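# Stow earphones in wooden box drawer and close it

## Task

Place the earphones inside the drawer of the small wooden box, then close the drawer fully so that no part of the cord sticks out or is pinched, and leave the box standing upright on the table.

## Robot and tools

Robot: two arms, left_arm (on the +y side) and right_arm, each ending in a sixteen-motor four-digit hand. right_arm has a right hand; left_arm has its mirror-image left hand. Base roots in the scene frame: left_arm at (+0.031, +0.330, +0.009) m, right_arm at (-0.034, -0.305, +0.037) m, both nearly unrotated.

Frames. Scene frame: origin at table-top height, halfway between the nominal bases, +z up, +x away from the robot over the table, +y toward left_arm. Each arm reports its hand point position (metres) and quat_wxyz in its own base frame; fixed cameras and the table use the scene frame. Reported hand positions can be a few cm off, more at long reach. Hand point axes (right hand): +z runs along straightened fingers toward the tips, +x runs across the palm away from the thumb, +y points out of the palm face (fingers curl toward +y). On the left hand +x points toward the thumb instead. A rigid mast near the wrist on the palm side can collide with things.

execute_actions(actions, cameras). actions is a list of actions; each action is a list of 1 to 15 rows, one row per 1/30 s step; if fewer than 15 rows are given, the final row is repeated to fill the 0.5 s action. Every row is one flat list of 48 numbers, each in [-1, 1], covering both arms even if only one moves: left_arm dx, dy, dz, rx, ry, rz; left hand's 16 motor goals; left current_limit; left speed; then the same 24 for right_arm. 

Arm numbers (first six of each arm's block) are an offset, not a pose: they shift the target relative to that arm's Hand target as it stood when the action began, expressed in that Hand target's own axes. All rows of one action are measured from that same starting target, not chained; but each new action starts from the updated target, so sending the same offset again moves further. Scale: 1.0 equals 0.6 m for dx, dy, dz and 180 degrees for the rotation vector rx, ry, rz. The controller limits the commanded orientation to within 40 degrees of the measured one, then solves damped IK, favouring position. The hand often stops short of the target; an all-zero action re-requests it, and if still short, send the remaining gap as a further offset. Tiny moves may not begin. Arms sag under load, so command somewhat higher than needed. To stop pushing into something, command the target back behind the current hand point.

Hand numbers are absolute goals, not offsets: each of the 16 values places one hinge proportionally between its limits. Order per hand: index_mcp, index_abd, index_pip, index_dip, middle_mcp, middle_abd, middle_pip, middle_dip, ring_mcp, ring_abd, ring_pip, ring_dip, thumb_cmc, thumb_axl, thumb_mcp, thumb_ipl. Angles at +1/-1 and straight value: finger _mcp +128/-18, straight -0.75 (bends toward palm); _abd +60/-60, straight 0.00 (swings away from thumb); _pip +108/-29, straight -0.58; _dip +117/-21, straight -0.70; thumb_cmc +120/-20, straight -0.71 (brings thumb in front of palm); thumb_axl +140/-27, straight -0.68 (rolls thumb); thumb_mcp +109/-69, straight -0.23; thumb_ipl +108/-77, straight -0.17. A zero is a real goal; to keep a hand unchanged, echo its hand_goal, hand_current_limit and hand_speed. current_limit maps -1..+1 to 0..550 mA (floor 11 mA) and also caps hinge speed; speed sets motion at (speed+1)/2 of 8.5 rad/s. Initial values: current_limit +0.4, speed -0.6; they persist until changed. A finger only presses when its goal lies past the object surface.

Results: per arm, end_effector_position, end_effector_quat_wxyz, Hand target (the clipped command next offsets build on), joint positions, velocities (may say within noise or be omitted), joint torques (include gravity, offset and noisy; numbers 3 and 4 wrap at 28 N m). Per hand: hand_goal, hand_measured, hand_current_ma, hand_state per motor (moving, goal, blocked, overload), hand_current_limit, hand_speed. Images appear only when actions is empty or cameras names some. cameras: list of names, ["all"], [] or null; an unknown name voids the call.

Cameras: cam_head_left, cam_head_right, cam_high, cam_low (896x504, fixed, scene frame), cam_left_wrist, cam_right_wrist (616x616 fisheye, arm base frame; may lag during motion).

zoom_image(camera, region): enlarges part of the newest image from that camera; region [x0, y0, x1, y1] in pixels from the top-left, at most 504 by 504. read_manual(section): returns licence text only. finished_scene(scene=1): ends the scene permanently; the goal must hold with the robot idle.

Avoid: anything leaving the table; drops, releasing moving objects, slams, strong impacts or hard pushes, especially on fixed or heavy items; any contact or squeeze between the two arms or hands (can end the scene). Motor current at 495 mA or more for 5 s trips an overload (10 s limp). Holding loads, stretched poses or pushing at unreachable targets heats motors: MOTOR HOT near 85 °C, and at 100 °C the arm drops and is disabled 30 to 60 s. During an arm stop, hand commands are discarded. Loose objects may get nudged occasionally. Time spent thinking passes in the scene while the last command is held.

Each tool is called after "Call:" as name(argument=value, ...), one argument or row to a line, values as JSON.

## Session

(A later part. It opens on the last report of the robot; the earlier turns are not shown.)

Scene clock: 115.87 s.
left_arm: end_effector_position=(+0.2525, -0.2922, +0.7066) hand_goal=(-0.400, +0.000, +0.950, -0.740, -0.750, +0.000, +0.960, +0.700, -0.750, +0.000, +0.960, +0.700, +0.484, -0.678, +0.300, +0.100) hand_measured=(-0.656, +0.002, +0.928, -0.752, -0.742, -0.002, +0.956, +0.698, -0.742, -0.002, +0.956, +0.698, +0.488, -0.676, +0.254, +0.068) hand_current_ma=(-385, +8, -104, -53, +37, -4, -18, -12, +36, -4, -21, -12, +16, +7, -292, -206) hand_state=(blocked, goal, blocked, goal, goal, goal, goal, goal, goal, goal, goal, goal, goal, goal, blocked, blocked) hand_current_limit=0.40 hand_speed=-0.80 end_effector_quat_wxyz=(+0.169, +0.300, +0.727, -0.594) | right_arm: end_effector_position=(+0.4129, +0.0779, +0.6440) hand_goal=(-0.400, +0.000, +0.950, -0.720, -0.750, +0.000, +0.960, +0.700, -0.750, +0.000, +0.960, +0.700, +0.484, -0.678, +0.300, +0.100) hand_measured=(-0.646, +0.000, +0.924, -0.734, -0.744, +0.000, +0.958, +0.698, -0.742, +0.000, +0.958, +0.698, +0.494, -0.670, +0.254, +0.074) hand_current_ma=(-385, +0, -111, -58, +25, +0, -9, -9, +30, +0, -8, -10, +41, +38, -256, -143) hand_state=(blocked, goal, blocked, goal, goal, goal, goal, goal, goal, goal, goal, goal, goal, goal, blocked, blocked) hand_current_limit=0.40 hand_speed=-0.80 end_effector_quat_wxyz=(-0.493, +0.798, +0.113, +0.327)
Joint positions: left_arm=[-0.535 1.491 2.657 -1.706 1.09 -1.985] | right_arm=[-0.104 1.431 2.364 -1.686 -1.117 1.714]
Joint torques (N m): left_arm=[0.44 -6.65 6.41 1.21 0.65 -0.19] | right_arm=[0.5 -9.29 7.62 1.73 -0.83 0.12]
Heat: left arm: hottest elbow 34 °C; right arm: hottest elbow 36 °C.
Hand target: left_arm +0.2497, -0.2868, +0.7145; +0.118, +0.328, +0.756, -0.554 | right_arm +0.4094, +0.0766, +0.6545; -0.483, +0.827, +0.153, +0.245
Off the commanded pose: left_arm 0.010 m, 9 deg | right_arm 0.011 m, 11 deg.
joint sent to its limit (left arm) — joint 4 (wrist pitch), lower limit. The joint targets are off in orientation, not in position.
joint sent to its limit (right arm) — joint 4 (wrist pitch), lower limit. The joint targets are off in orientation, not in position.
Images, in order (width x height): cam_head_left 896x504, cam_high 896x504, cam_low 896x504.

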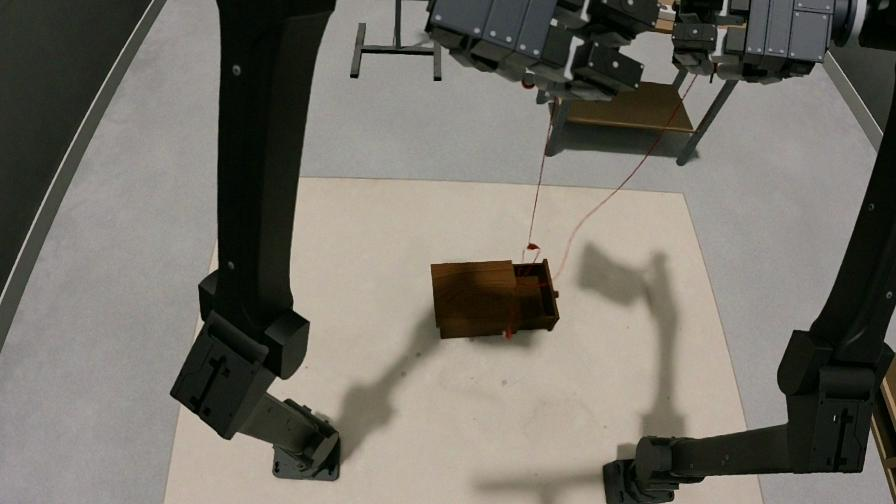

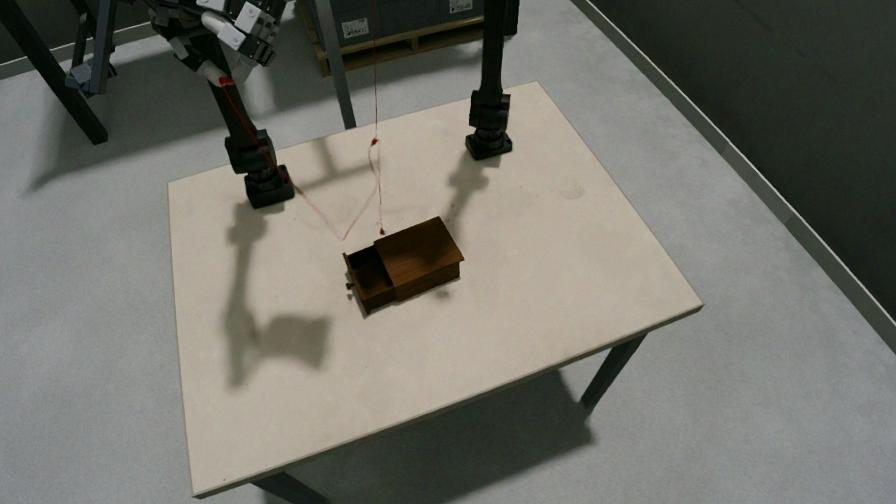

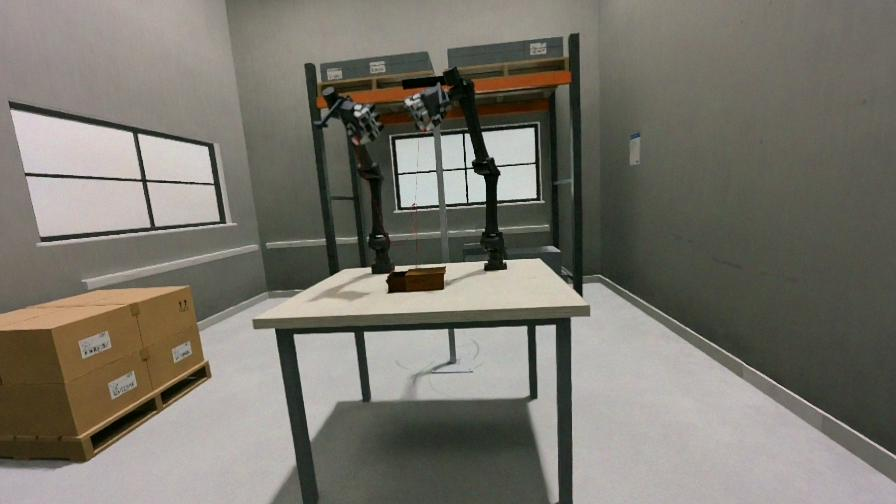

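Call:
execute_actions(
  actions=[
    [[-0.059,-0.0172,0.1025,0,0,0,-0.4,0,0.95,-0.74,-0.75,0,0.96,0.7,-0.75,0,0.96,0.7,0.484,-0.678,0.3,0.1,0.4,-0.8,0.0088,0,-0.0287,0,0,0,-0.4,0,0.95,-0.72,-0.75,0,0.96,0.7,-0.75,0,0.96,0.7,0.484,-0.678,0.3,0.1,0.4,-0.8]],
  ],
  cameras=["cam_head_left","cam_high","cam_low"],
)

Call:
zoom_image(
  camera="cam_high",
  region=[300, 120, 500, 330],
)

Call:
zoom_image(
  camera="cam_low",
  region=[360, 180, 480, 300],
)

Scene clock: 120.27 s.
left_arm: end_effector_position=(+0.2650, -0.3616, +0.7047) hand_goal=(-0.400, +0.000, +0.950, -0.740, -0.750, +0.000, +0.960, +0.700, -0.750, +0.000, +0.960, +0.700, +0.484, -0.678, +0.300, +0.100) hand_measured=(-0.656, +0.002, +0.928, -0.752, -0.742, -0.002, +0.956, +0.698, -0.742, -0.002, +0.956, +0.698, +0.488, -0.676, +0.254, +0.068) hand_current_ma=(-385, +8, -104, -53, +37, -4, -17, -12, +36, -4, -19, -12, +16, +7, -292, -206) hand_state=(blocked, goal, blocked, goal, goal, goal, goal, goal, goal, goal, goal, goal, goal, goal, blocked, blocked) hand_current_limit=0.40 hand_speed=-0.80 end_effector_quat_wxyz=(+0.157, +0.312, +0.725, -0.594) | right_arm: end_effector_position=(+0.4101, +0.0662, +0.6551) hand_goal=(-0.400, +0.000, +0.950, -0.720, -0.750, +0.000, +0.960, +0.700, -0.750, +0.000, +0.960, +0.700, +0.484, -0.678, +0.300, +0.100) hand_measured=(-0.646, +0.000, +0.924, -0.734, -0.744, +0.000, +0.958, +0.698, -0.742, +0.000, +0.958, +0.698, +0.494, -0.670, +0.254, +0.074) hand_current_ma=(-385, +0, -111, -58, +25, +0, -9, -9, +30, +0, -8, -10, +41, +38, -256, -143) hand_state=(blocked, goal, blocked, goal, goal, goal, goal, goal, goal, goal, goal, goal, goal, goal, blocked, blocked) hand_current_limit=0.40 hand_speed=-0.80 end_effector_quat_wxyz=(-0.497, +0.790, +0.107, +0.342)
Joint positions: left_arm=[-0.691 1.681 2.902 -1.676 0.98 -2.091] | right_arm=[-0.146 1.431 2.388 -1.686 -1.15 1.72]
Joint torques (N m): left_arm=[-0.85 -9.58 6.23 2.14 0.42 -0.15] | right_arm=[-0.26 -8.7 7.62 1.68 -0.85 0.09]
Heat: left arm: hottest elbow 34 °C; right arm: hottest elbow 36 °C.
Hand target: left_arm +0.2586, -0.3578, +0.7195; +0.118, +0.328, +0.756, -0.554 | right_arm +0.4093, +0.0617, +0.6646; -0.483, +0.827, +0.154, +0.245
Off the commanded pose: left_arm 0.017 m, 8 deg | right_arm 0.010 m, 13 deg.
elbow stopped short (left arm): the move would have taken joint 3 (elbow) straighter than the controller allows.
joint sent to its limit (left arm) — joint 6 (wrist roll), lower limit. The joint targets are off in orientation, not in position.
joint sent to its limit (right arm) — joint 4 (wrist pitch), lower limit. The joint targets are off in orientation, not in position.
Images, in order (width x height): cam_head_left 896x504, cam_high 896x504, cam_low 896x504.

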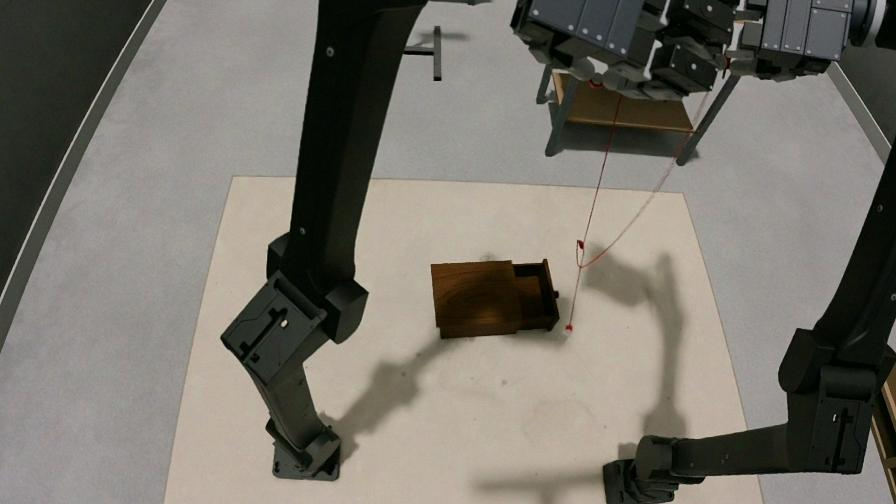

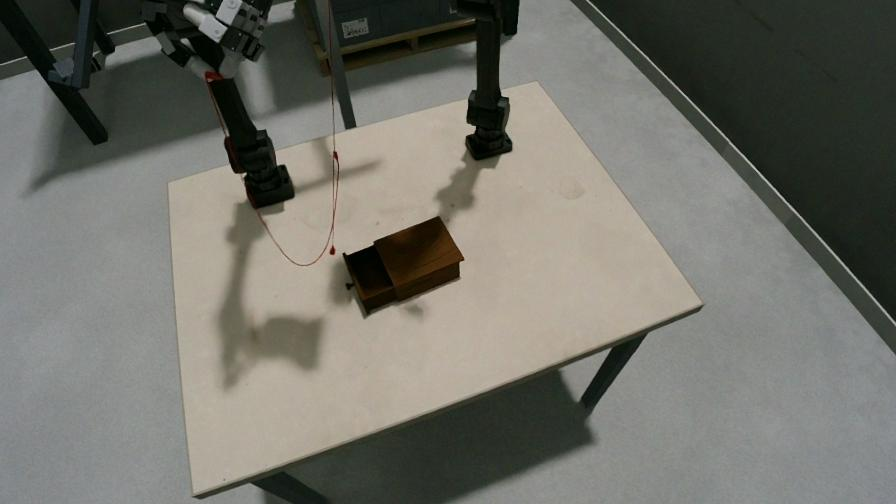

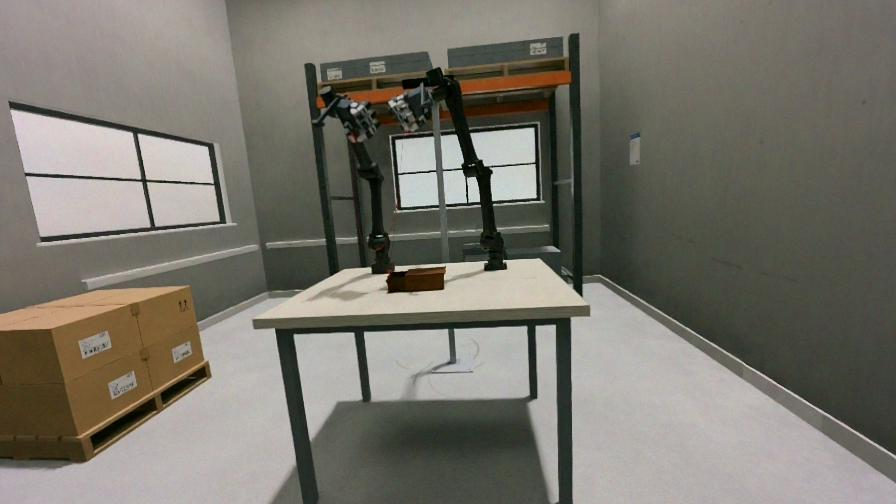

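Scaled by 2.400 from the camera's 896x504 image, which has a finer 1280x720 frame.

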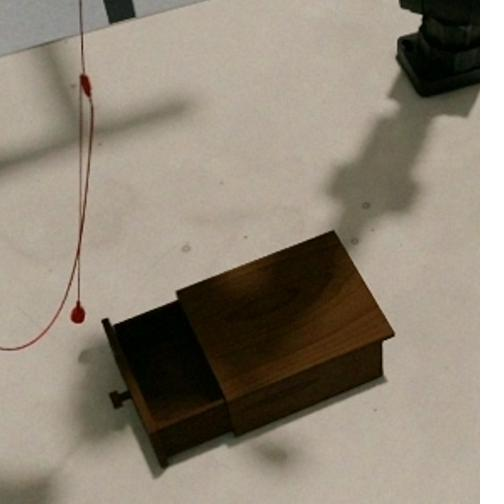

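Scaled by 4.200 from the camera's 896x504 image, which has a finer 1280x720 frame.

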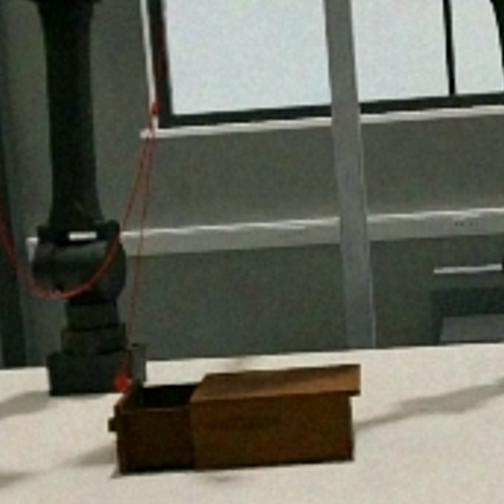

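Call:
execute_actions(
  actions=[],
  cameras=["cam_head_left","cam_high"],
)

Call:
zoom_image(
  camera="cam_high",
  region=[220, 120, 480, 330],
)

Call:
zoom_image(
  camera="cam_head_left",
  region=[420, 80, 720, 350],
)

Scene clock: 121.20 s.
left_arm: end_effector_position=(+0.2649, -0.3616, +0.7047) hand_goal=(-0.400, +0.000, +0.950, -0.740, -0.750, +0.000, +0.960, +0.700, -0.750, +0.000, +0.960, +0.700, +0.484, -0.678, +0.300, +0.100) hand_measured=(-0.656, +0.002, +0.928, -0.752, -0.742, -0.002, +0.956, +0.698, -0.742, -0.002, +0.956, +0.698, +0.488, -0.676, +0.254, +0.068) hand_current_ma=(-385, +8, -104, -53, +37, -4, -17, -12, +36, -4, -19, -12, +16, +7, -292, -206) hand_state=(blocked, goal, blocked, goal, goal, goal, goal, goal, goal, goal, goal, goal, goal, goal, blocked, blocked) hand_current_limit=0.40 hand_speed=-0.80 end_effector_quat_wxyz=(+0.157, +0.312, +0.725, -0.594) | right_arm: end_effector_position=(+0.4101, +0.0662, +0.6551) hand_goal=(-0.400, +0.000, +0.950, -0.720, -0.750, +0.000, +0.960, +0.700, -0.750, +0.000, +0.960, +0.700, +0.484, -0.678, +0.300, +0.100) hand_measured=(-0.646, +0.000, +0.924, -0.734, -0.744, +0.000, +0.958, +0.698, -0.742, +0.000, +0.958, +0.698, +0.494, -0.670, +0.254, +0.074) hand_current_ma=(-385, +0, -111, -58, +25, +0, -9, -9, +30, +0, -8, -10, +41, +38, -256, -143) hand_state=(blocked, goal, blocked, goal, goal, goal, goal, goal, goal, goal, goal, goal, goal, goal, blocked, blocked) hand_current_limit=0.40 hand_speed=-0.80 end_effector_quat_wxyz=(-0.497, +0.790, +0.107, +0.342)
Joint positions: left_arm=[-0.691 1.681 2.902 -1.676 0.98 -2.092] | right_arm=[-0.146 1.431 2.388 -1.686 -1.15 1.72]
Joint velocities: within noise
Joint torques (N m): left_arm=[-0.67 -9.58 6.22 2.1 0.42 -0.15] | right_arm=[-0.44 -8.64 7.69 1.66 -0.86 0.11]
Heat: left arm: hottest elbow 34 °C; right arm: hottest elbow 36 °C.
Hand target: left_arm +0.2586, -0.3578, +0.7195; +0.118, +0.328, +0.756, -0.554 | right_arm +0.4093, +0.0617, +0.6646; -0.483, +0.827, +0.154, +0.245
Off the commanded pose: left_arm 0.017 m, 8 deg | right_arm 0.010 m, 13 deg.
Images, in order (width x height): cam_head_left 896x504, cam_high 896x504.

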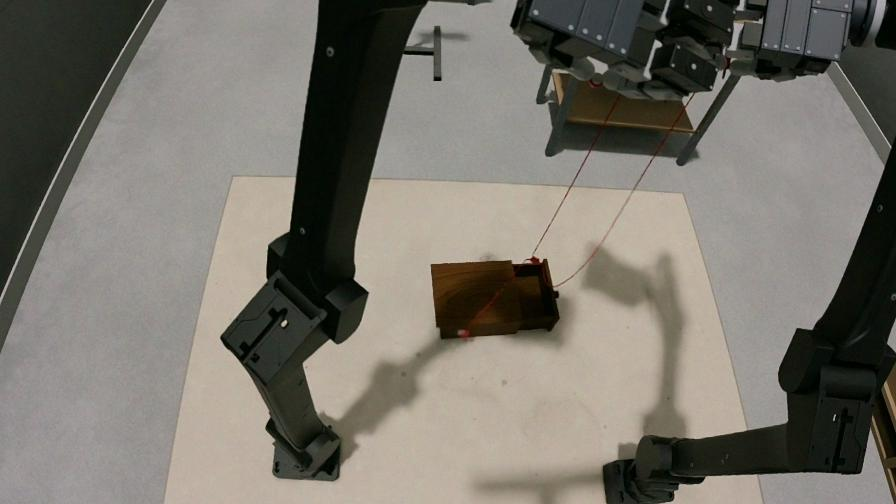

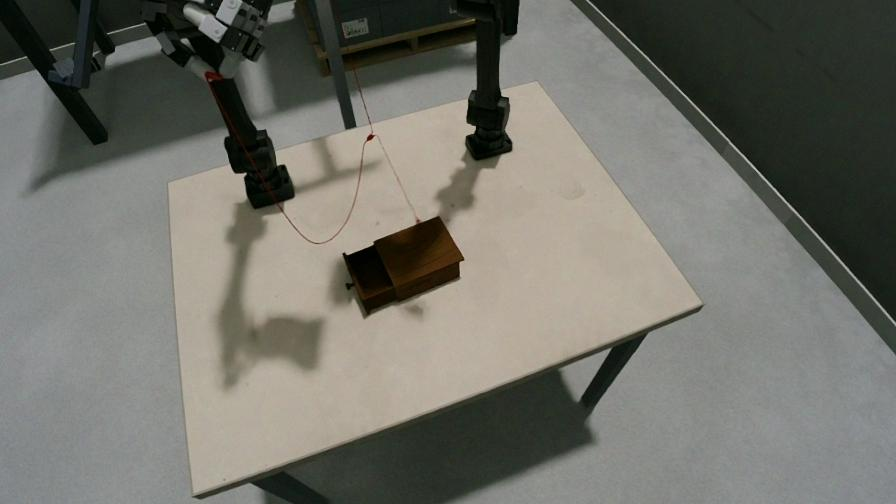

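Scaled by 1.938 from the camera's 896x504 image, which has a finer 1280x720 frame.

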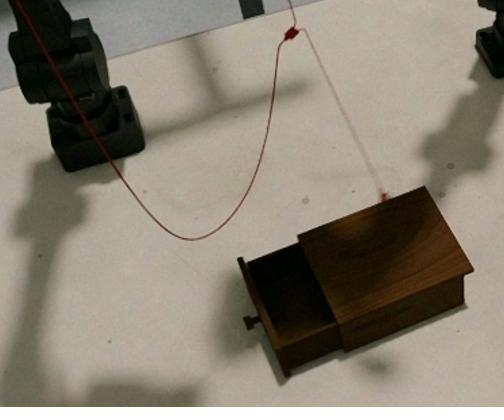

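Scaled by 1.680 from the camera's 896x504 image, which has a finer 1280x720 frame.

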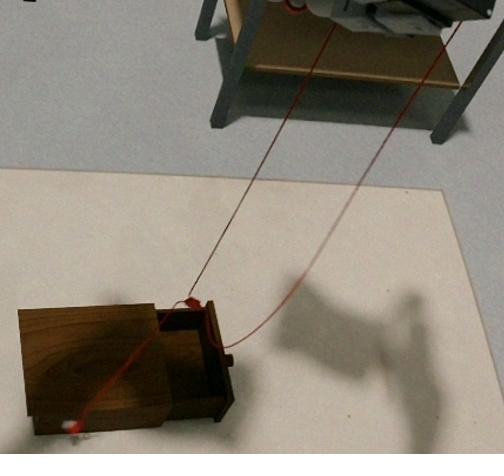

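Call:
execute_actions(
  actions=[
    [[0,0,0,0,0,0,-0.4,0,0.95,-0.74,-0.75,0,0.96,0.7,-0.75,0,0.96,0.7,0.484,-0.678,0.3,0.1,0.4,-0.8,0,0,0,0,0,0,-0.4,0,0.95,-0.72,-0.75,0,0.96,0.7,-0.75,0,0.96,0.7,0.484,-0.678,0.3,0.1,0.4,-0.8]],
    [[0,0,0,0,0,0,-0.4,0,0.95,-0.74,-0.75,0,0.96,0.7,-0.75,0,0.96,0.7,0.484,-0.678,0.3,0.1,0.4,-0.8,0,0,0,0,0,0,-0.4,0,0.95,-0.72,-0.75,0,0.96,0.7,-0.75,0,0.96,0.7,0.484,-0.678,0.3,0.1,0.4,-0.8]],
    [[0,0,0,0,0,0,-0.4,0,0.95,-0.74,-0.75,0,0.96,0.7,-0.75,0,0.96,0.7,0.484,-0.678,0.3,0.1,0.4,-0.8,0,0,0,0,0,0,-0.4,0,0.95,-0.72,-0.75,0,0.96,0.7,-0.75,0,0.96,0.7,0.484,-0.678,0.3,0.1,0.4,-0.8]],
    [[0,0,0,0,0,0,-0.4,0,0.95,-0.74,-0.75,0,0.96,0.7,-0.75,0,0.96,0.7,0.484,-0.678,0.3,0.1,0.4,-0.8,0,0,0,0,0,0,-0.4,0,0.95,-0.72,-0.75,0,0.96,0.7,-0.75,0,0.96,0.7,0.484,-0.678,0.3,0.1,0.4,-0.8]],
    [[0,0,0,0,0,0,-0.4,0,0.95,-0.74,-0.75,0,0.96,0.7,-0.75,0,0.96,0.7,0.484,-0.678,0.3,0.1,0.4,-0.8,0,0,0,0,0,0,-0.4,0,0.95,-0.72,-0.75,0,0.96,0.7,-0.75,0,0.96,0.7,0.484,-0.678,0.3,0.1,0.4,-0.8]],
    [[0,0,0,0,0,0,-0.4,0,0.95,-0.74,-0.75,0,0.96,0.7,-0.75,0,0.96,0.7,0.484,-0.678,0.3,0.1,0.4,-0.8,0,0,0,0,0,0,-0.4,0,0.95,-0.72,-0.75,0,0.96,0.7,-0.75,0,0.96,0.7,0.484,-0.678,0.3,0.1,0.4,-0.8]],
  ],
  cameras=["cam_head_left","cam_high"],
)

Call:
execute_actions(
  actions=[],
  cameras=["cam_high","cam_head_left"],
)

Scene clock: 125.47 s.
left_arm: end_effector_position=(+0.2649, -0.3616, +0.7047) hand_goal=(-0.400, +0.000, +0.950, -0.740, -0.750, +0.000, +0.960, +0.700, -0.750, +0.000, +0.960, +0.700, +0.484, -0.678, +0.300, +0.100) hand_measured=(-0.656, +0.002, +0.928, -0.752, -0.742, -0.002, +0.956, +0.698, -0.742, -0.002, +0.956, +0.698, +0.488, -0.676, +0.254, +0.068) hand_current_ma=(-385, +8, -104, -53, +37, -4, -17, -12, +36, -4, -19, -12, +16, +7, -292, -206) hand_state=(blocked, goal, blocked, goal, goal, goal, goal, goal, goal, goal, goal, goal, goal, goal, blocked, blocked) hand_current_limit=0.40 hand_speed=-0.80 end_effector_quat_wxyz=(+0.157, +0.312, +0.725, -0.594) | right_arm: end_effector_position=(+0.4100, +0.0663, +0.6551) hand_goal=(-0.400, +0.000, +0.950, -0.720, -0.750, +0.000, +0.960, +0.700, -0.750, +0.000, +0.960, +0.700, +0.484, -0.678, +0.300, +0.100) hand_measured=(-0.646, +0.000, +0.924, -0.734, -0.744, +0.000, +0.958, +0.698, -0.742, +0.000, +0.958, +0.698, +0.494, -0.670, +0.254, +0.074) hand_current_ma=(-385, +0, -111, -58, +25, +0, -9, -9, +30, +0, -8, -10, +41, +38, -256, -143) hand_state=(blocked, goal, blocked, goal, goal, goal, goal, goal, goal, goal, goal, goal, goal, goal, blocked, blocked) hand_current_limit=0.40 hand_speed=-0.80 end_effector_quat_wxyz=(-0.497, +0.790, +0.107, +0.342)
Joint positions: left_arm=[-0.691 1.681 2.902 -1.676 0.98 -2.092] | right_arm=[-0.146 1.431 2.388 -1.686 -1.151 1.72]
Joint torques (N m): left_arm=[-0.73 -9.7 6.26 2.14 0.45 -0.15] | right_arm=[-0.15 -9.05 7.87 1.7 -0.83 0.14]
Heat: left arm: hottest elbow 33 °C; right arm: hottest elbow 36 °C.
Hand target: left_arm +0.2586, -0.3578, +0.7195; +0.118, +0.328, +0.756, -0.554 | right_arm +0.4093, +0.0617, +0.6646; -0.483, +0.827, +0.154, +0.245
Off the commanded pose: left_arm 0.017 m, 8 deg | right_arm 0.011 m, 13 deg.
elbow stopped short (left arm): the move would have taken joint 3 (elbow) straighter than the controller allows.
joint sent to its limit (left arm) — joint 6 (wrist roll), lower limit. The joint targets are off in orientation, not in position.
joint sent to its limit (right arm) — joint 4 (wrist pitch), lower limit. The joint targets are off in orientation, not in position.
Images, in order (width x height): cam_head_left 896x504, cam_high 896x504.

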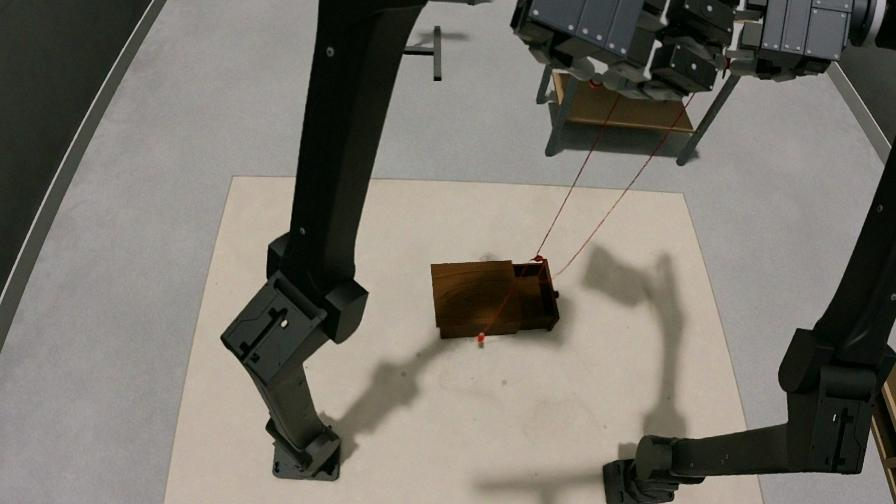

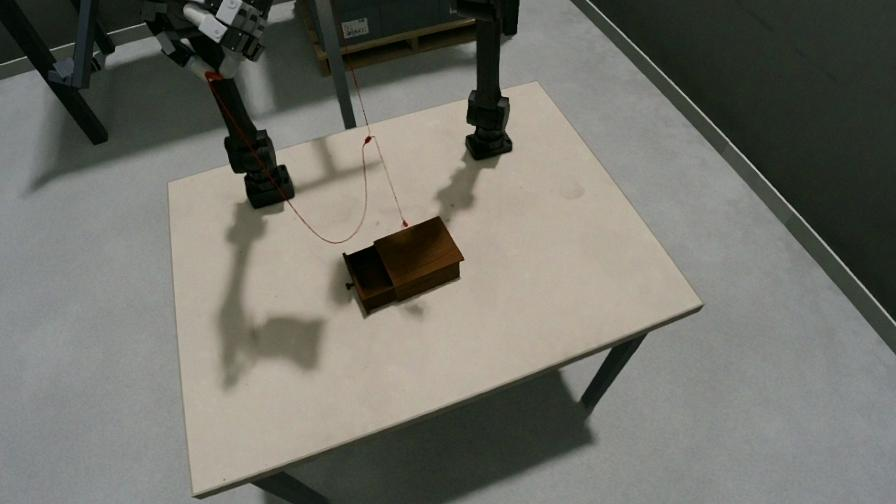

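Scene clock: 125.47 s.
left_arm: end_effector_position=(+0.2649, -0.3616, +0.7047) hand_goal=(-0.400, +0.000, +0.950, -0.740, -0.750, +0.000, +0.960, +0.700, -0.750, +0.000, +0.960, +0.700, +0.484, -0.678, +0.300, +0.100) hand_measured=(-0.656, +0.002, +0.928, -0.752, -0.742, -0.002, +0.956, +0.698, -0.742, -0.002, +0.956, +0.698, +0.488, -0.676, +0.254, +0.068) hand_current_ma=(-385, +8, -104, -53, +37, -4, -17, -12, +36, -4, -19, -12, +16, +7, -292, -206) hand_state=(blocked, goal, blocked, goal, goal, goal, goal, goal, goal, goal, goal, goal, goal, goal, blocked, blocked) hand_current_limit=0.40 hand_speed=-0.80 end_effector_quat_wxyz=(+0.157, +0.312, +0.725, -0.594) | right_arm: end_effector_position=(+0.4100, +0.0663, +0.6551) hand_goal=(-0.400, +0.000, +0.950, -0.720, -0.750, +0.000, +0.960, +0.700, -0.750, +0.000, +0.960, +0.700, +0.484, -0.678, +0.300, +0.100) hand_measured=(-0.646, +0.000, +0.924, -0.734, -0.744, +0.000, +0.958, +0.698, -0.742, +0.000, +0.958, +0.698, +0.494, -0.670, +0.254, +0.074) hand_current_ma=(-385, +0, -111, -58, +25, +0, -9, -9, +30, +0, -8, -10, +41, +38, -256, -143) hand_state=(blocked, goal, blocked, goal, goal, goal, goal, goal, goal, goal, goal, goal, goal, goal, blocked, blocked) hand_current_limit=0.40 hand_speed=-0.80 end_effector_quat_wxyz=(-0.497, +0.790, +0.107, +0.342)
Joint positions: left_arm=[-0.691 1.681 2.902 -1.676 0.98 -2.092] | right_arm=[-0.146 1.431 2.388 -1.686 -1.151 1.72]
Joint velocities: within noise
Joint torques (N m): left_arm=[-0.73 -9.7 6.26 2.14 0.45 -0.15] | right_arm=[-0.15 -9.05 7.87 1.7 -0.83 0.14]
Heat: left arm: hottest elbow 33 °C; right arm: hottest elbow 36 °C.
Hand target: left_arm +0.2586, -0.3578, +0.7195; +0.118, +0.328, +0.756, -0.554 | right_arm +0.4093, +0.0617, +0.6646; -0.483, +0.827, +0.154, +0.245
Off the commanded pose: left_arm 0.017 m, 8 deg | right_arm 0.011 m, 13 deg.
Images, in order (width x height): cam_head_left 896x504, cam_high 896x504.

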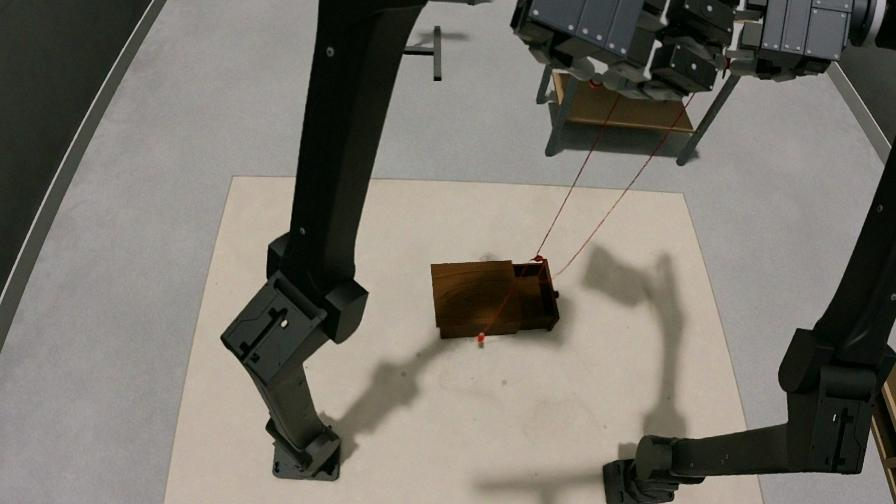

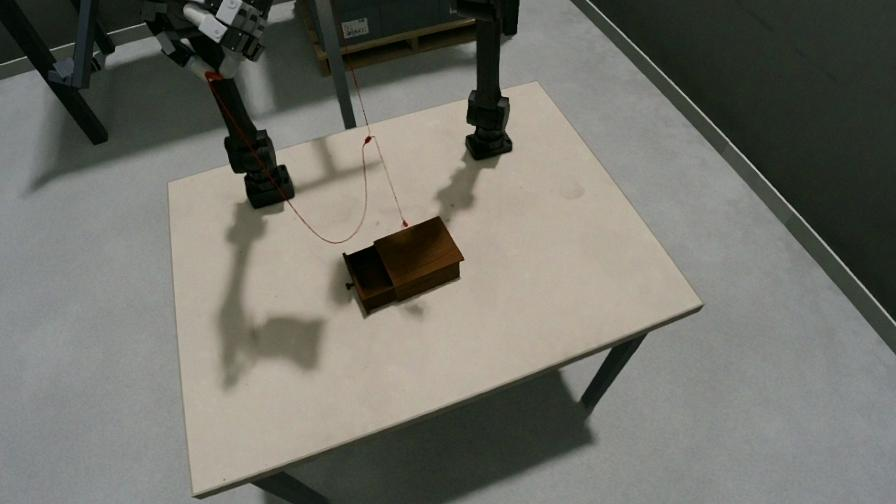

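Call:
execute_actions(
  actions=[
    [[0.0722,0.1013,0.0478,0,0,0,-0.4,0,0.95,-0.74,-0.75,0,0.96,0.7,-0.75,0,0.96,0.7,0.484,-0.678,0.3,0.1,0.4,-0.8,-0.0461,0.0603,0.0345,0,0,0,-0.4,0,0.95,-0.72,-0.75,0,0.96,0.7,-0.75,0,0.96,0.7,0.484,-0.678,0.3,0.1,0.4,-0.8]],
    [[0,0,0,0,0,0,-0.4,0,0.95,-0.74,-0.75,0,0.96,0.7,-0.75,0,0.96,0.7,0.484,-0.678,0.3,0.1,0.4,-0.8,0,0,0,0,0,0,-0.4,0,0.95,-0.72,-0.75,0,0.96,0.7,-0.75,0,0.96,0.7,0.484,-0.678,0.3,0.1,0.4,-0.8]],
    [[0,0,0,0,0,0,-0.4,0,0.95,-0.74,-0.75,0,0.96,0.7,-0.75,0,0.96,0.7,0.484,-0.678,0.3,0.1,0.4,-0.8,0,0,0,0,0,0,-0.4,0,0.95,-0.72,-0.75,0,0.96,0.7,-0.75,0,0.96,0.7,0.484,-0.678,0.3,0.1,0.4,-0.8]],
  ],
  cameras=["cam_head_left","cam_high"],
)

Scene clock: 128.17 s.
left_arm: end_effector_position=(+0.2604, -0.3562, +0.6343) hand_goal=(-0.400, +0.000, +0.950, -0.740, -0.750, +0.000, +0.960, +0.700, -0.750, +0.000, +0.960, +0.700, +0.484, -0.678, +0.300, +0.100) hand_measured=(-0.656, +0.002, +0.928, -0.752, -0.742, -0.002, +0.956, +0.698, -0.742, -0.002, +0.956, +0.698, +0.488, -0.676, +0.254, +0.068) hand_current_ma=(-385, +8, -104, -53, +37, -4, -17, -12, +36, -4, -19, -12, +15, +7, -292, -206) hand_state=(blocked, goal, blocked, goal, goal, goal, goal, goal, goal, goal, goal, goal, goal, goal, blocked, blocked) hand_current_limit=0.40 hand_speed=-0.80 end_effector_quat_wxyz=(+0.109, +0.319, +0.764, -0.551) | right_arm: end_effector_position=(+0.4195, +0.0603, +0.6033) hand_goal=(-0.400, +0.000, +0.950, -0.720, -0.750, +0.000, +0.960, +0.700, -0.750, +0.000, +0.960, +0.700, +0.484, -0.678, +0.300, +0.100) hand_measured=(-0.646, +0.000, +0.924, -0.734, -0.744, +0.000, +0.958, +0.698, -0.742, +0.000, +0.958, +0.698, +0.494, -0.670, +0.254, +0.074) hand_current_ma=(-385, +0, -111, -58, +25, +0, -9, -9, +30, +0, -8, -10, +41, +38, -256, -143) hand_state=(blocked, goal, blocked, goal, goal, goal, goal, goal, goal, goal, goal, goal, goal, goal, blocked, blocked) hand_current_limit=0.40 hand_speed=-0.80 end_effector_quat_wxyz=(-0.490, +0.809, +0.097, +0.309)
Joint positions: left_arm=[-0.71 1.491 2.435 -1.628 0.947 -1.966] | right_arm=[-0.146 1.393 2.208 -1.686 -1.127 1.639]
Joint torques (N m): left_arm=[-1.14 -9.05 6 1.96 0.68 0.03] | right_arm=[1.26 -12.51 6.06 1.72 -0.7 -0.13]
Heat: left arm: hottest elbow 33 °C; right arm: hottest elbow 36 °C.
Hand target: left_arm +0.2586, -0.3578, +0.6396; +0.118, +0.328, +0.756, -0.554 | right_arm +0.4093, +0.0617, +0.6146; -0.483, +0.827, +0.153, +0.245
Off the commanded pose: left_arm 0.006 m, 2 deg | right_arm 0.015 m, 10 deg.
joint sent to its limit (right arm) — joint 4 (wrist pitch), lower limit. The joint targets are off in orientation, not in position.
Images, in order (width x height): cam_head_left 896x504, cam_high 896x504.

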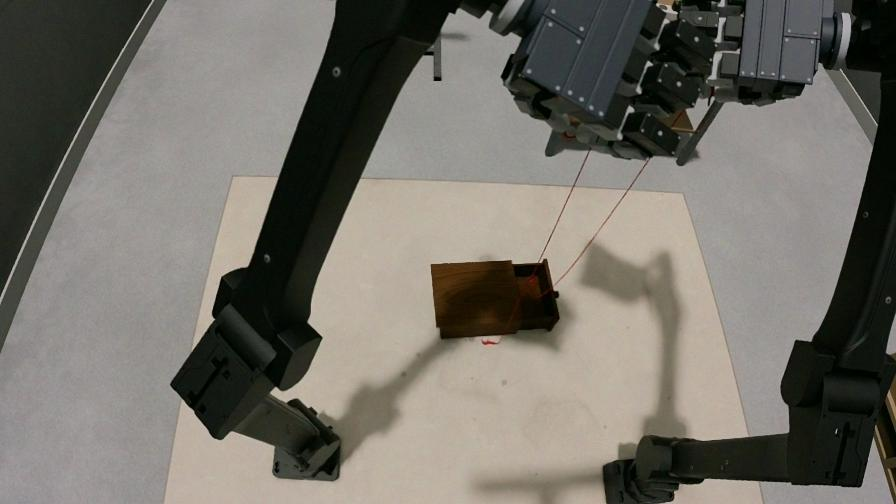

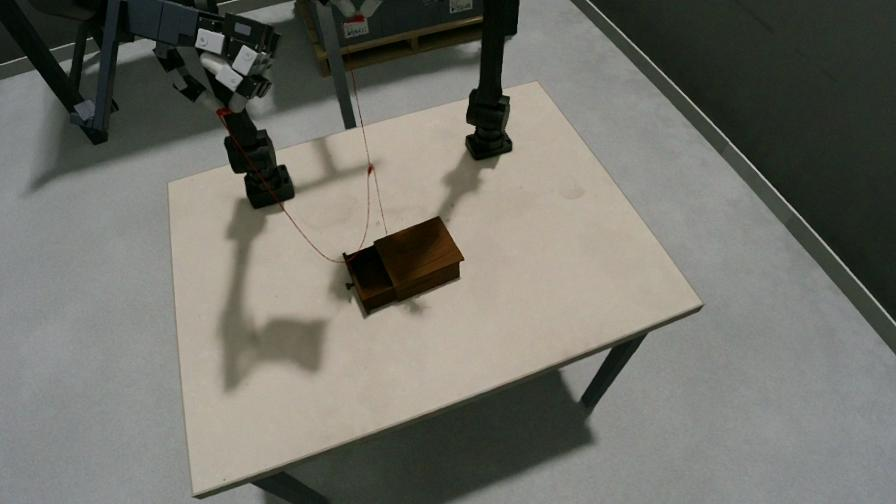

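Call:
execute_actions(
  actions=[
    [[-0.0483,-0.0521,0.021,0,0,0,-0.4,0,0.95,-0.74,-0.75,0,0.96,0.7,-0.75,0,0.96,0.7,0.484,-0.678,0.3,0.1,0.4,-0.8,0.048,-0.0077,-0.0433,0,0,0,-0.4,0,0.95,-0.72,-0.75,0,0.96,0.7,-0.75,0,0.96,0.7,0.484,-0.678,0.3,0.1,0.4,-0.8]],
    [[-0.0483,-0.0521,0.021,0,0,0,-0.4,0,0.95,-0.74,-0.75,0,0.96,0.7,-0.75,0,0.96,0.7,0.484,-0.678,0.3,0.1,0.4,-0.8,0.048,-0.0077,-0.0433,0,0,0,-0.4,0,0.95,-0.72,-0.75,0,0.96,0.7,-0.75,0,0.96,0.7,0.484,-0.678,0.3,0.1,0.4,-0.8]],
  ],
  cameras=["cam_head_left","cam_high"],
)

Call:
zoom_image(
  camera="cam_high",
  region=[220, 120, 480, 330],
)

Call:
zoom_image(
  camera="cam_head_left",
  region=[420, 80, 720, 350],
)

Scene clock: 132.97 s.
left_arm: end_effector_position=(+0.2608, -0.4078, +0.7007) hand_goal=(-0.400, +0.000, +0.950, -0.740, -0.750, +0.000, +0.960, +0.700, -0.750, +0.000, +0.960, +0.700, +0.484, -0.678, +0.300, +0.100) hand_measured=(-0.656, +0.002, +0.928, -0.752, -0.742, -0.002, +0.956, +0.698, -0.742, -0.002, +0.956, +0.698, +0.486, -0.676, +0.254, +0.068) hand_current_ma=(-385, +8, -104, -54, +37, -4, -17, -12, +36, -4, -19, -12, +13, +7, -292, -206) hand_state=(blocked, goal, blocked, goal, goal, goal, goal, goal, goal, goal, goal, goal, goal, goal, blocked, blocked) hand_current_limit=0.40 hand_speed=-0.80 end_effector_quat_wxyz=(+0.171, +0.339, +0.715, -0.587) | right_arm: end_effector_position=(+0.4420, +0.0257, +0.6651) hand_goal=(-0.400, +0.000, +0.950, -0.720, -0.750, +0.000, +0.960, +0.700, -0.750, +0.000, +0.960, +0.700, +0.484, -0.678, +0.300, +0.100) hand_measured=(-0.646, +0.000, +0.924, -0.734, -0.744, +0.000, +0.958, +0.698, -0.742, +0.000, +0.958, +0.698, +0.494, -0.670, +0.254, +0.074) hand_current_ma=(-385, +0, -111, -58, +25, +0, -9, -9, +30, +0, -8, -10, +41, +38, -256, -143) hand_state=(blocked, goal, blocked, goal, goal, goal, goal, goal, goal, goal, goal, goal, goal, goal, blocked, blocked) hand_current_limit=0.40 hand_speed=-0.80 end_effector_quat_wxyz=(-0.499, +0.777, +0.093, +0.372)
Joint positions: left_arm=[-0.804 1.713 2.899 -1.594 0.885 -2.091] | right_arm=[-0.25 1.519 2.492 -1.686 -1.218 1.701]
Joint torques (N m): left_arm=[-1.49 -9.05 6.79 2.24 0.29 -0.15] | right_arm=[-0.62 -10.17 7.64 1.7 -0.84 0.11]
Heat: left arm: hottest elbow 33 °C; right arm: hottest elbow 36 °C.
Hand target: left_arm +0.2588, -0.4128, +0.7094; +0.118, +0.328, +0.756, -0.554 | right_arm +0.4394, +0.0218, +0.6746; -0.483, +0.827, +0.153, +0.245
Off the commanded pose: left_arm 0.010 m, 9 deg | right_arm 0.011 m, 17 deg.
elbow stopped short (left arm): the move would have taken joint 3 (elbow) straighter than the controller allows.
joint sent to its limit (left arm) — joint 6 (wrist roll), lower limit. The joint targets are off in orientation, not in position.
joint sent to its limit (right arm) — joint 4 (wrist pitch), lower limit. The joint targets are off in orientation, not in position.
Images, in order (width x height): cam_head_left 896x504, cam_high 896x504.

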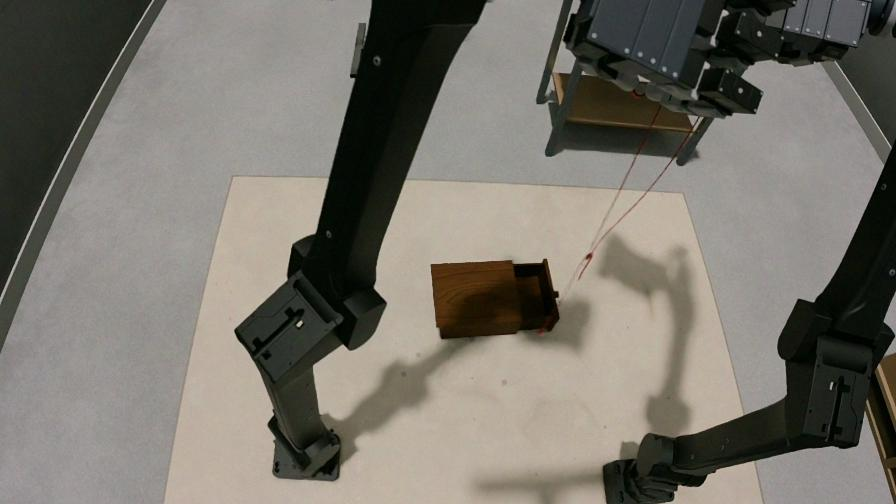

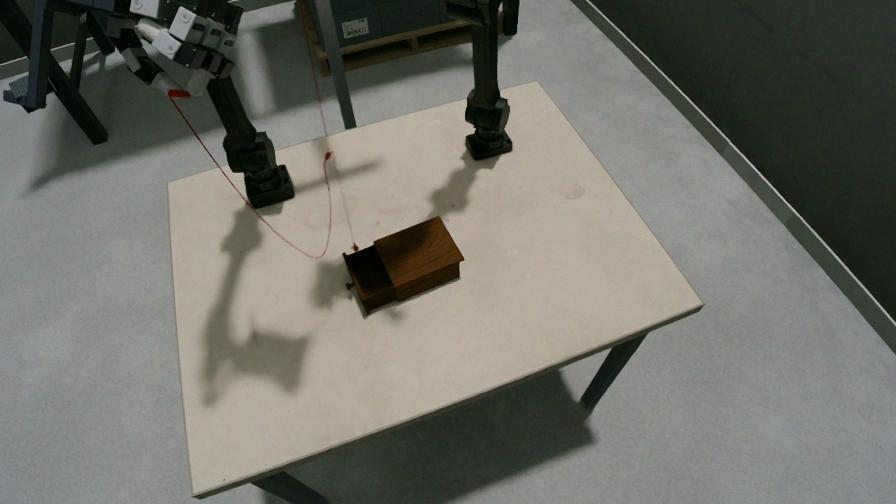

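Scaled by 1.938 from the camera's 896x504 image, which has a finer 1280x720 frame.

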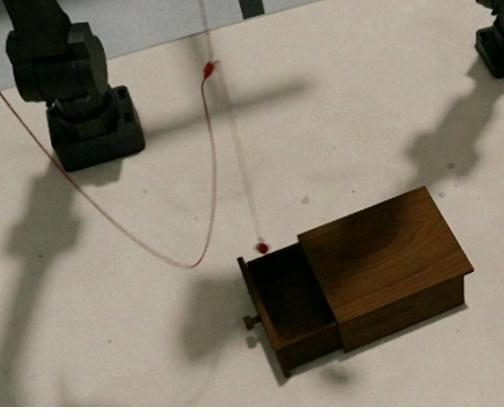

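Scaled by 1.680 from the camera's 896x504 image, which has a finer 1280x720 frame.

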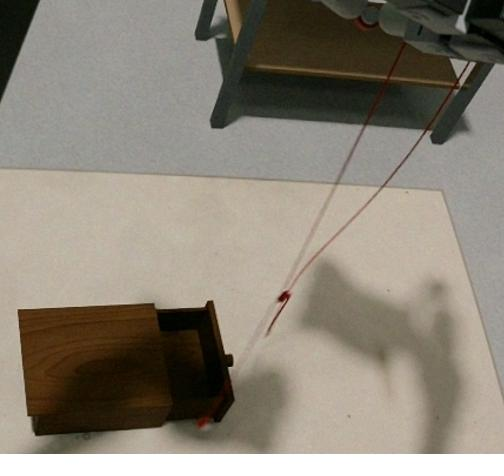

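Call:
execute_actions(
  actions=[
    [[0.0004,0.0102,-0.0572,0,0,0,-0.4,0,0.95,-0.74,-0.75,0,0.96,0.7,-0.75,0,0.96,0.7,0.484,-0.678,0.3,0.1,0.4,-0.8,0.0067,0.0286,-0.0542,0,0,0,-0.4,0,0.95,-0.72,-0.75,0,0.96,0.7,-0.75,0,0.96,0.7,0.484,-0.678,0.3,0.1,0.4,-0.8]],
    [[0.0004,0.0102,-0.0572,0,0,0,-0.4,0,0.95,-0.74,-0.75,0,0.96,0.7,-0.75,0,0.96,0.7,0.484,-0.678,0.3,0.1,0.4,-0.8,0.0067,0.0286,-0.0542,0,0,0,-0.4,0,0.95,-0.72,-0.75,0,0.96,0.7,-0.75,0,0.96,0.7,0.484,-0.678,0.3,0.1,0.4,-0.8]],
    [[0,0,0,0,0,0,-0.4,0,0.95,-0.74,-0.75,0,0.96,0.7,-0.75,0,0.96,0.7,0.484,-0.678,0.3,0.1,0.4,-0.8,0.0067,0.0286,-0.0542,0,0,0,-0.4,0,0.95,-0.72,-0.75,0,0.96,0.7,-0.75,0,0.96,0.7,0.484,-0.678,0.3,0.1,0.4,-0.8]],
    [[0,0,0,0,0,0,-0.4,0,0.95,-0.74,-0.75,0,0.96,0.7,-0.75,0,0.96,0.7,0.484,-0.678,0.3,0.1,0.4,-0.8,0,0,0,0,0,0,-0.4,0,0.95,-0.72,-0.75,0,0.96,0.7,-0.75,0,0.96,0.7,0.484,-0.678,0.3,0.1,0.4,-0.8]],
    [[0,0,0,0,0,0,-0.4,0,0.95,-0.74,-0.75,0,0.96,0.7,-0.75,0,0.96,0.7,0.484,-0.678,0.3,0.1,0.4,-0.8,0,0,0,0,0,0,-0.4,0,0.95,-0.72,-0.75,0,0.96,0.7,-0.75,0,0.96,0.7,0.484,-0.678,0.3,0.1,0.4,-0.8]],
  ],
  cameras=["cam_head_left","cam_high"],
)

Call:
zoom_image(
  camera="cam_high",
  region=[220, 120, 480, 330],
)

Call:
zoom_image(
  camera="cam_head_left",
  region=[420, 80, 720, 350],
)

Scene clock: 137.40 s.
left_arm: end_effector_position=(+0.2903, -0.3606, +0.7075) hand_goal=(-0.400, +0.000, +0.950, -0.740, -0.750, +0.000, +0.960, +0.700, -0.750, +0.000, +0.960, +0.700, +0.484, -0.678, +0.300, +0.100) hand_measured=(-0.656, +0.002, +0.928, -0.752, -0.742, -0.002, +0.956, +0.698, -0.742, -0.002, +0.956, +0.698, +0.486, -0.676, +0.254, +0.068) hand_current_ma=(-385, +8, -104, -54, +37, -4, -17, -12, +36, -4, -19, -12, +13, +7, -292, -206) hand_state=(blocked, goal, blocked, goal, goal, goal, goal, goal, goal, goal, goal, goal, goal, goal, blocked, blocked) hand_current_limit=0.40 hand_speed=-0.80 end_effector_quat_wxyz=(+0.168, +0.309, +0.715, -0.605) | right_arm: end_effector_position=(+0.4507, -0.0862, +0.6746) hand_goal=(-0.400, +0.000, +0.950, -0.720, -0.750, +0.000, +0.960, +0.700, -0.750, +0.000, +0.960, +0.700, +0.484, -0.678, +0.300, +0.100) hand_measured=(-0.646, +0.000, +0.924, -0.734, -0.744, +0.000, +0.958, +0.698, -0.742, +0.000, +0.958, +0.698, +0.494, -0.670, +0.254, +0.074) hand_current_ma=(-385, +0, -111, -58, +25, +0, -9, -9, +30, +0, -8, -10, +41, +38, -256, -143) hand_state=(blocked, goal, blocked, goal, goal, goal, goal, goal, goal, goal, goal, goal, goal, goal, blocked, blocked) hand_current_limit=0.40 hand_speed=-0.80 end_effector_quat_wxyz=(-0.504, +0.747, +0.028, +0.432)
Joint positions: left_arm=[-0.637 1.698 2.899 -1.625 1.03 -2.093] | right_arm=[-0.535 1.585 2.547 -1.686 -1.391 1.679]
Joint torques (N m): left_arm=[0.21 -10.99 6.64 1.26 0.57 -0.14] | right_arm=[-0.09 -11.11 7.57 1.46 -0.89 -0.17]
Heat: left arm: hottest elbow 33 °C; right arm: hottest elbow 36 °C.
Hand target: left_arm +0.2786, -0.3477, +0.7245; +0.118, +0.328, +0.756, -0.554 | right_arm +0.4497, -0.0882, +0.6844; -0.483, +0.827, +0.154, +0.245
Off the commanded pose: left_arm 0.024 m, 10 deg | right_arm 0.010 m, 28 deg.
elbow stopped short (left arm): the move would have taken joint 3 (elbow) straighter than the controller allows.
joint sent to its limit (left arm) — joint 6 (wrist roll), lower limit. The joint targets are off in orientation, not in position.
joint sent to its limit (right arm) — joint 4 (wrist pitch), lower limit. The joint targets are off in orientation, not in position.
Images, in order (width x height): cam_head_left 896x504, cam_high 896x504.

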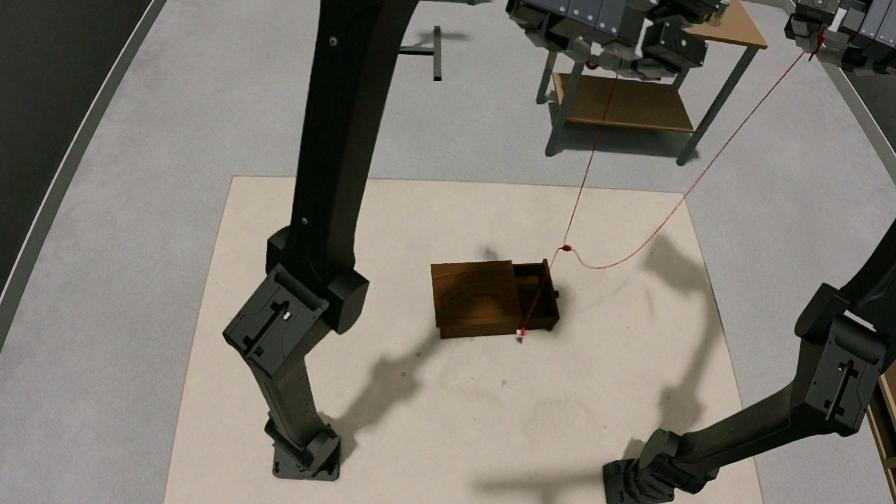

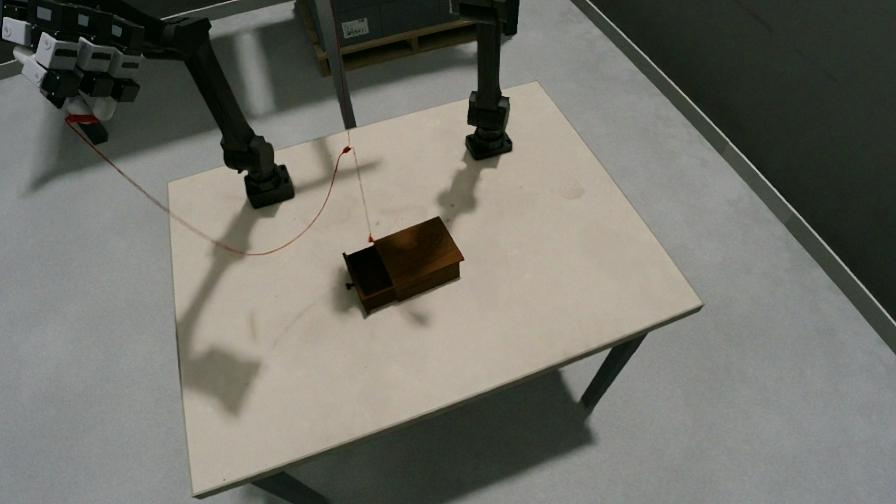

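Scaled by 1.938 from the camera's 896x504 image, which has a finer 1280x720 frame.

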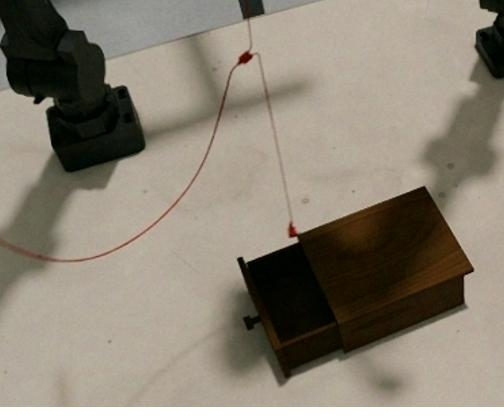

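Scaled by 1.680 from the camera's 896x504 image, which has a finer 1280x720 frame.

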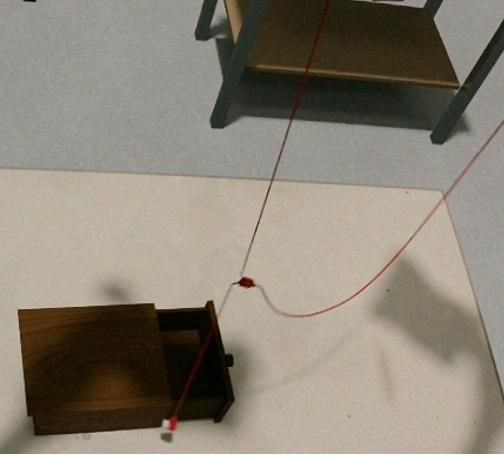

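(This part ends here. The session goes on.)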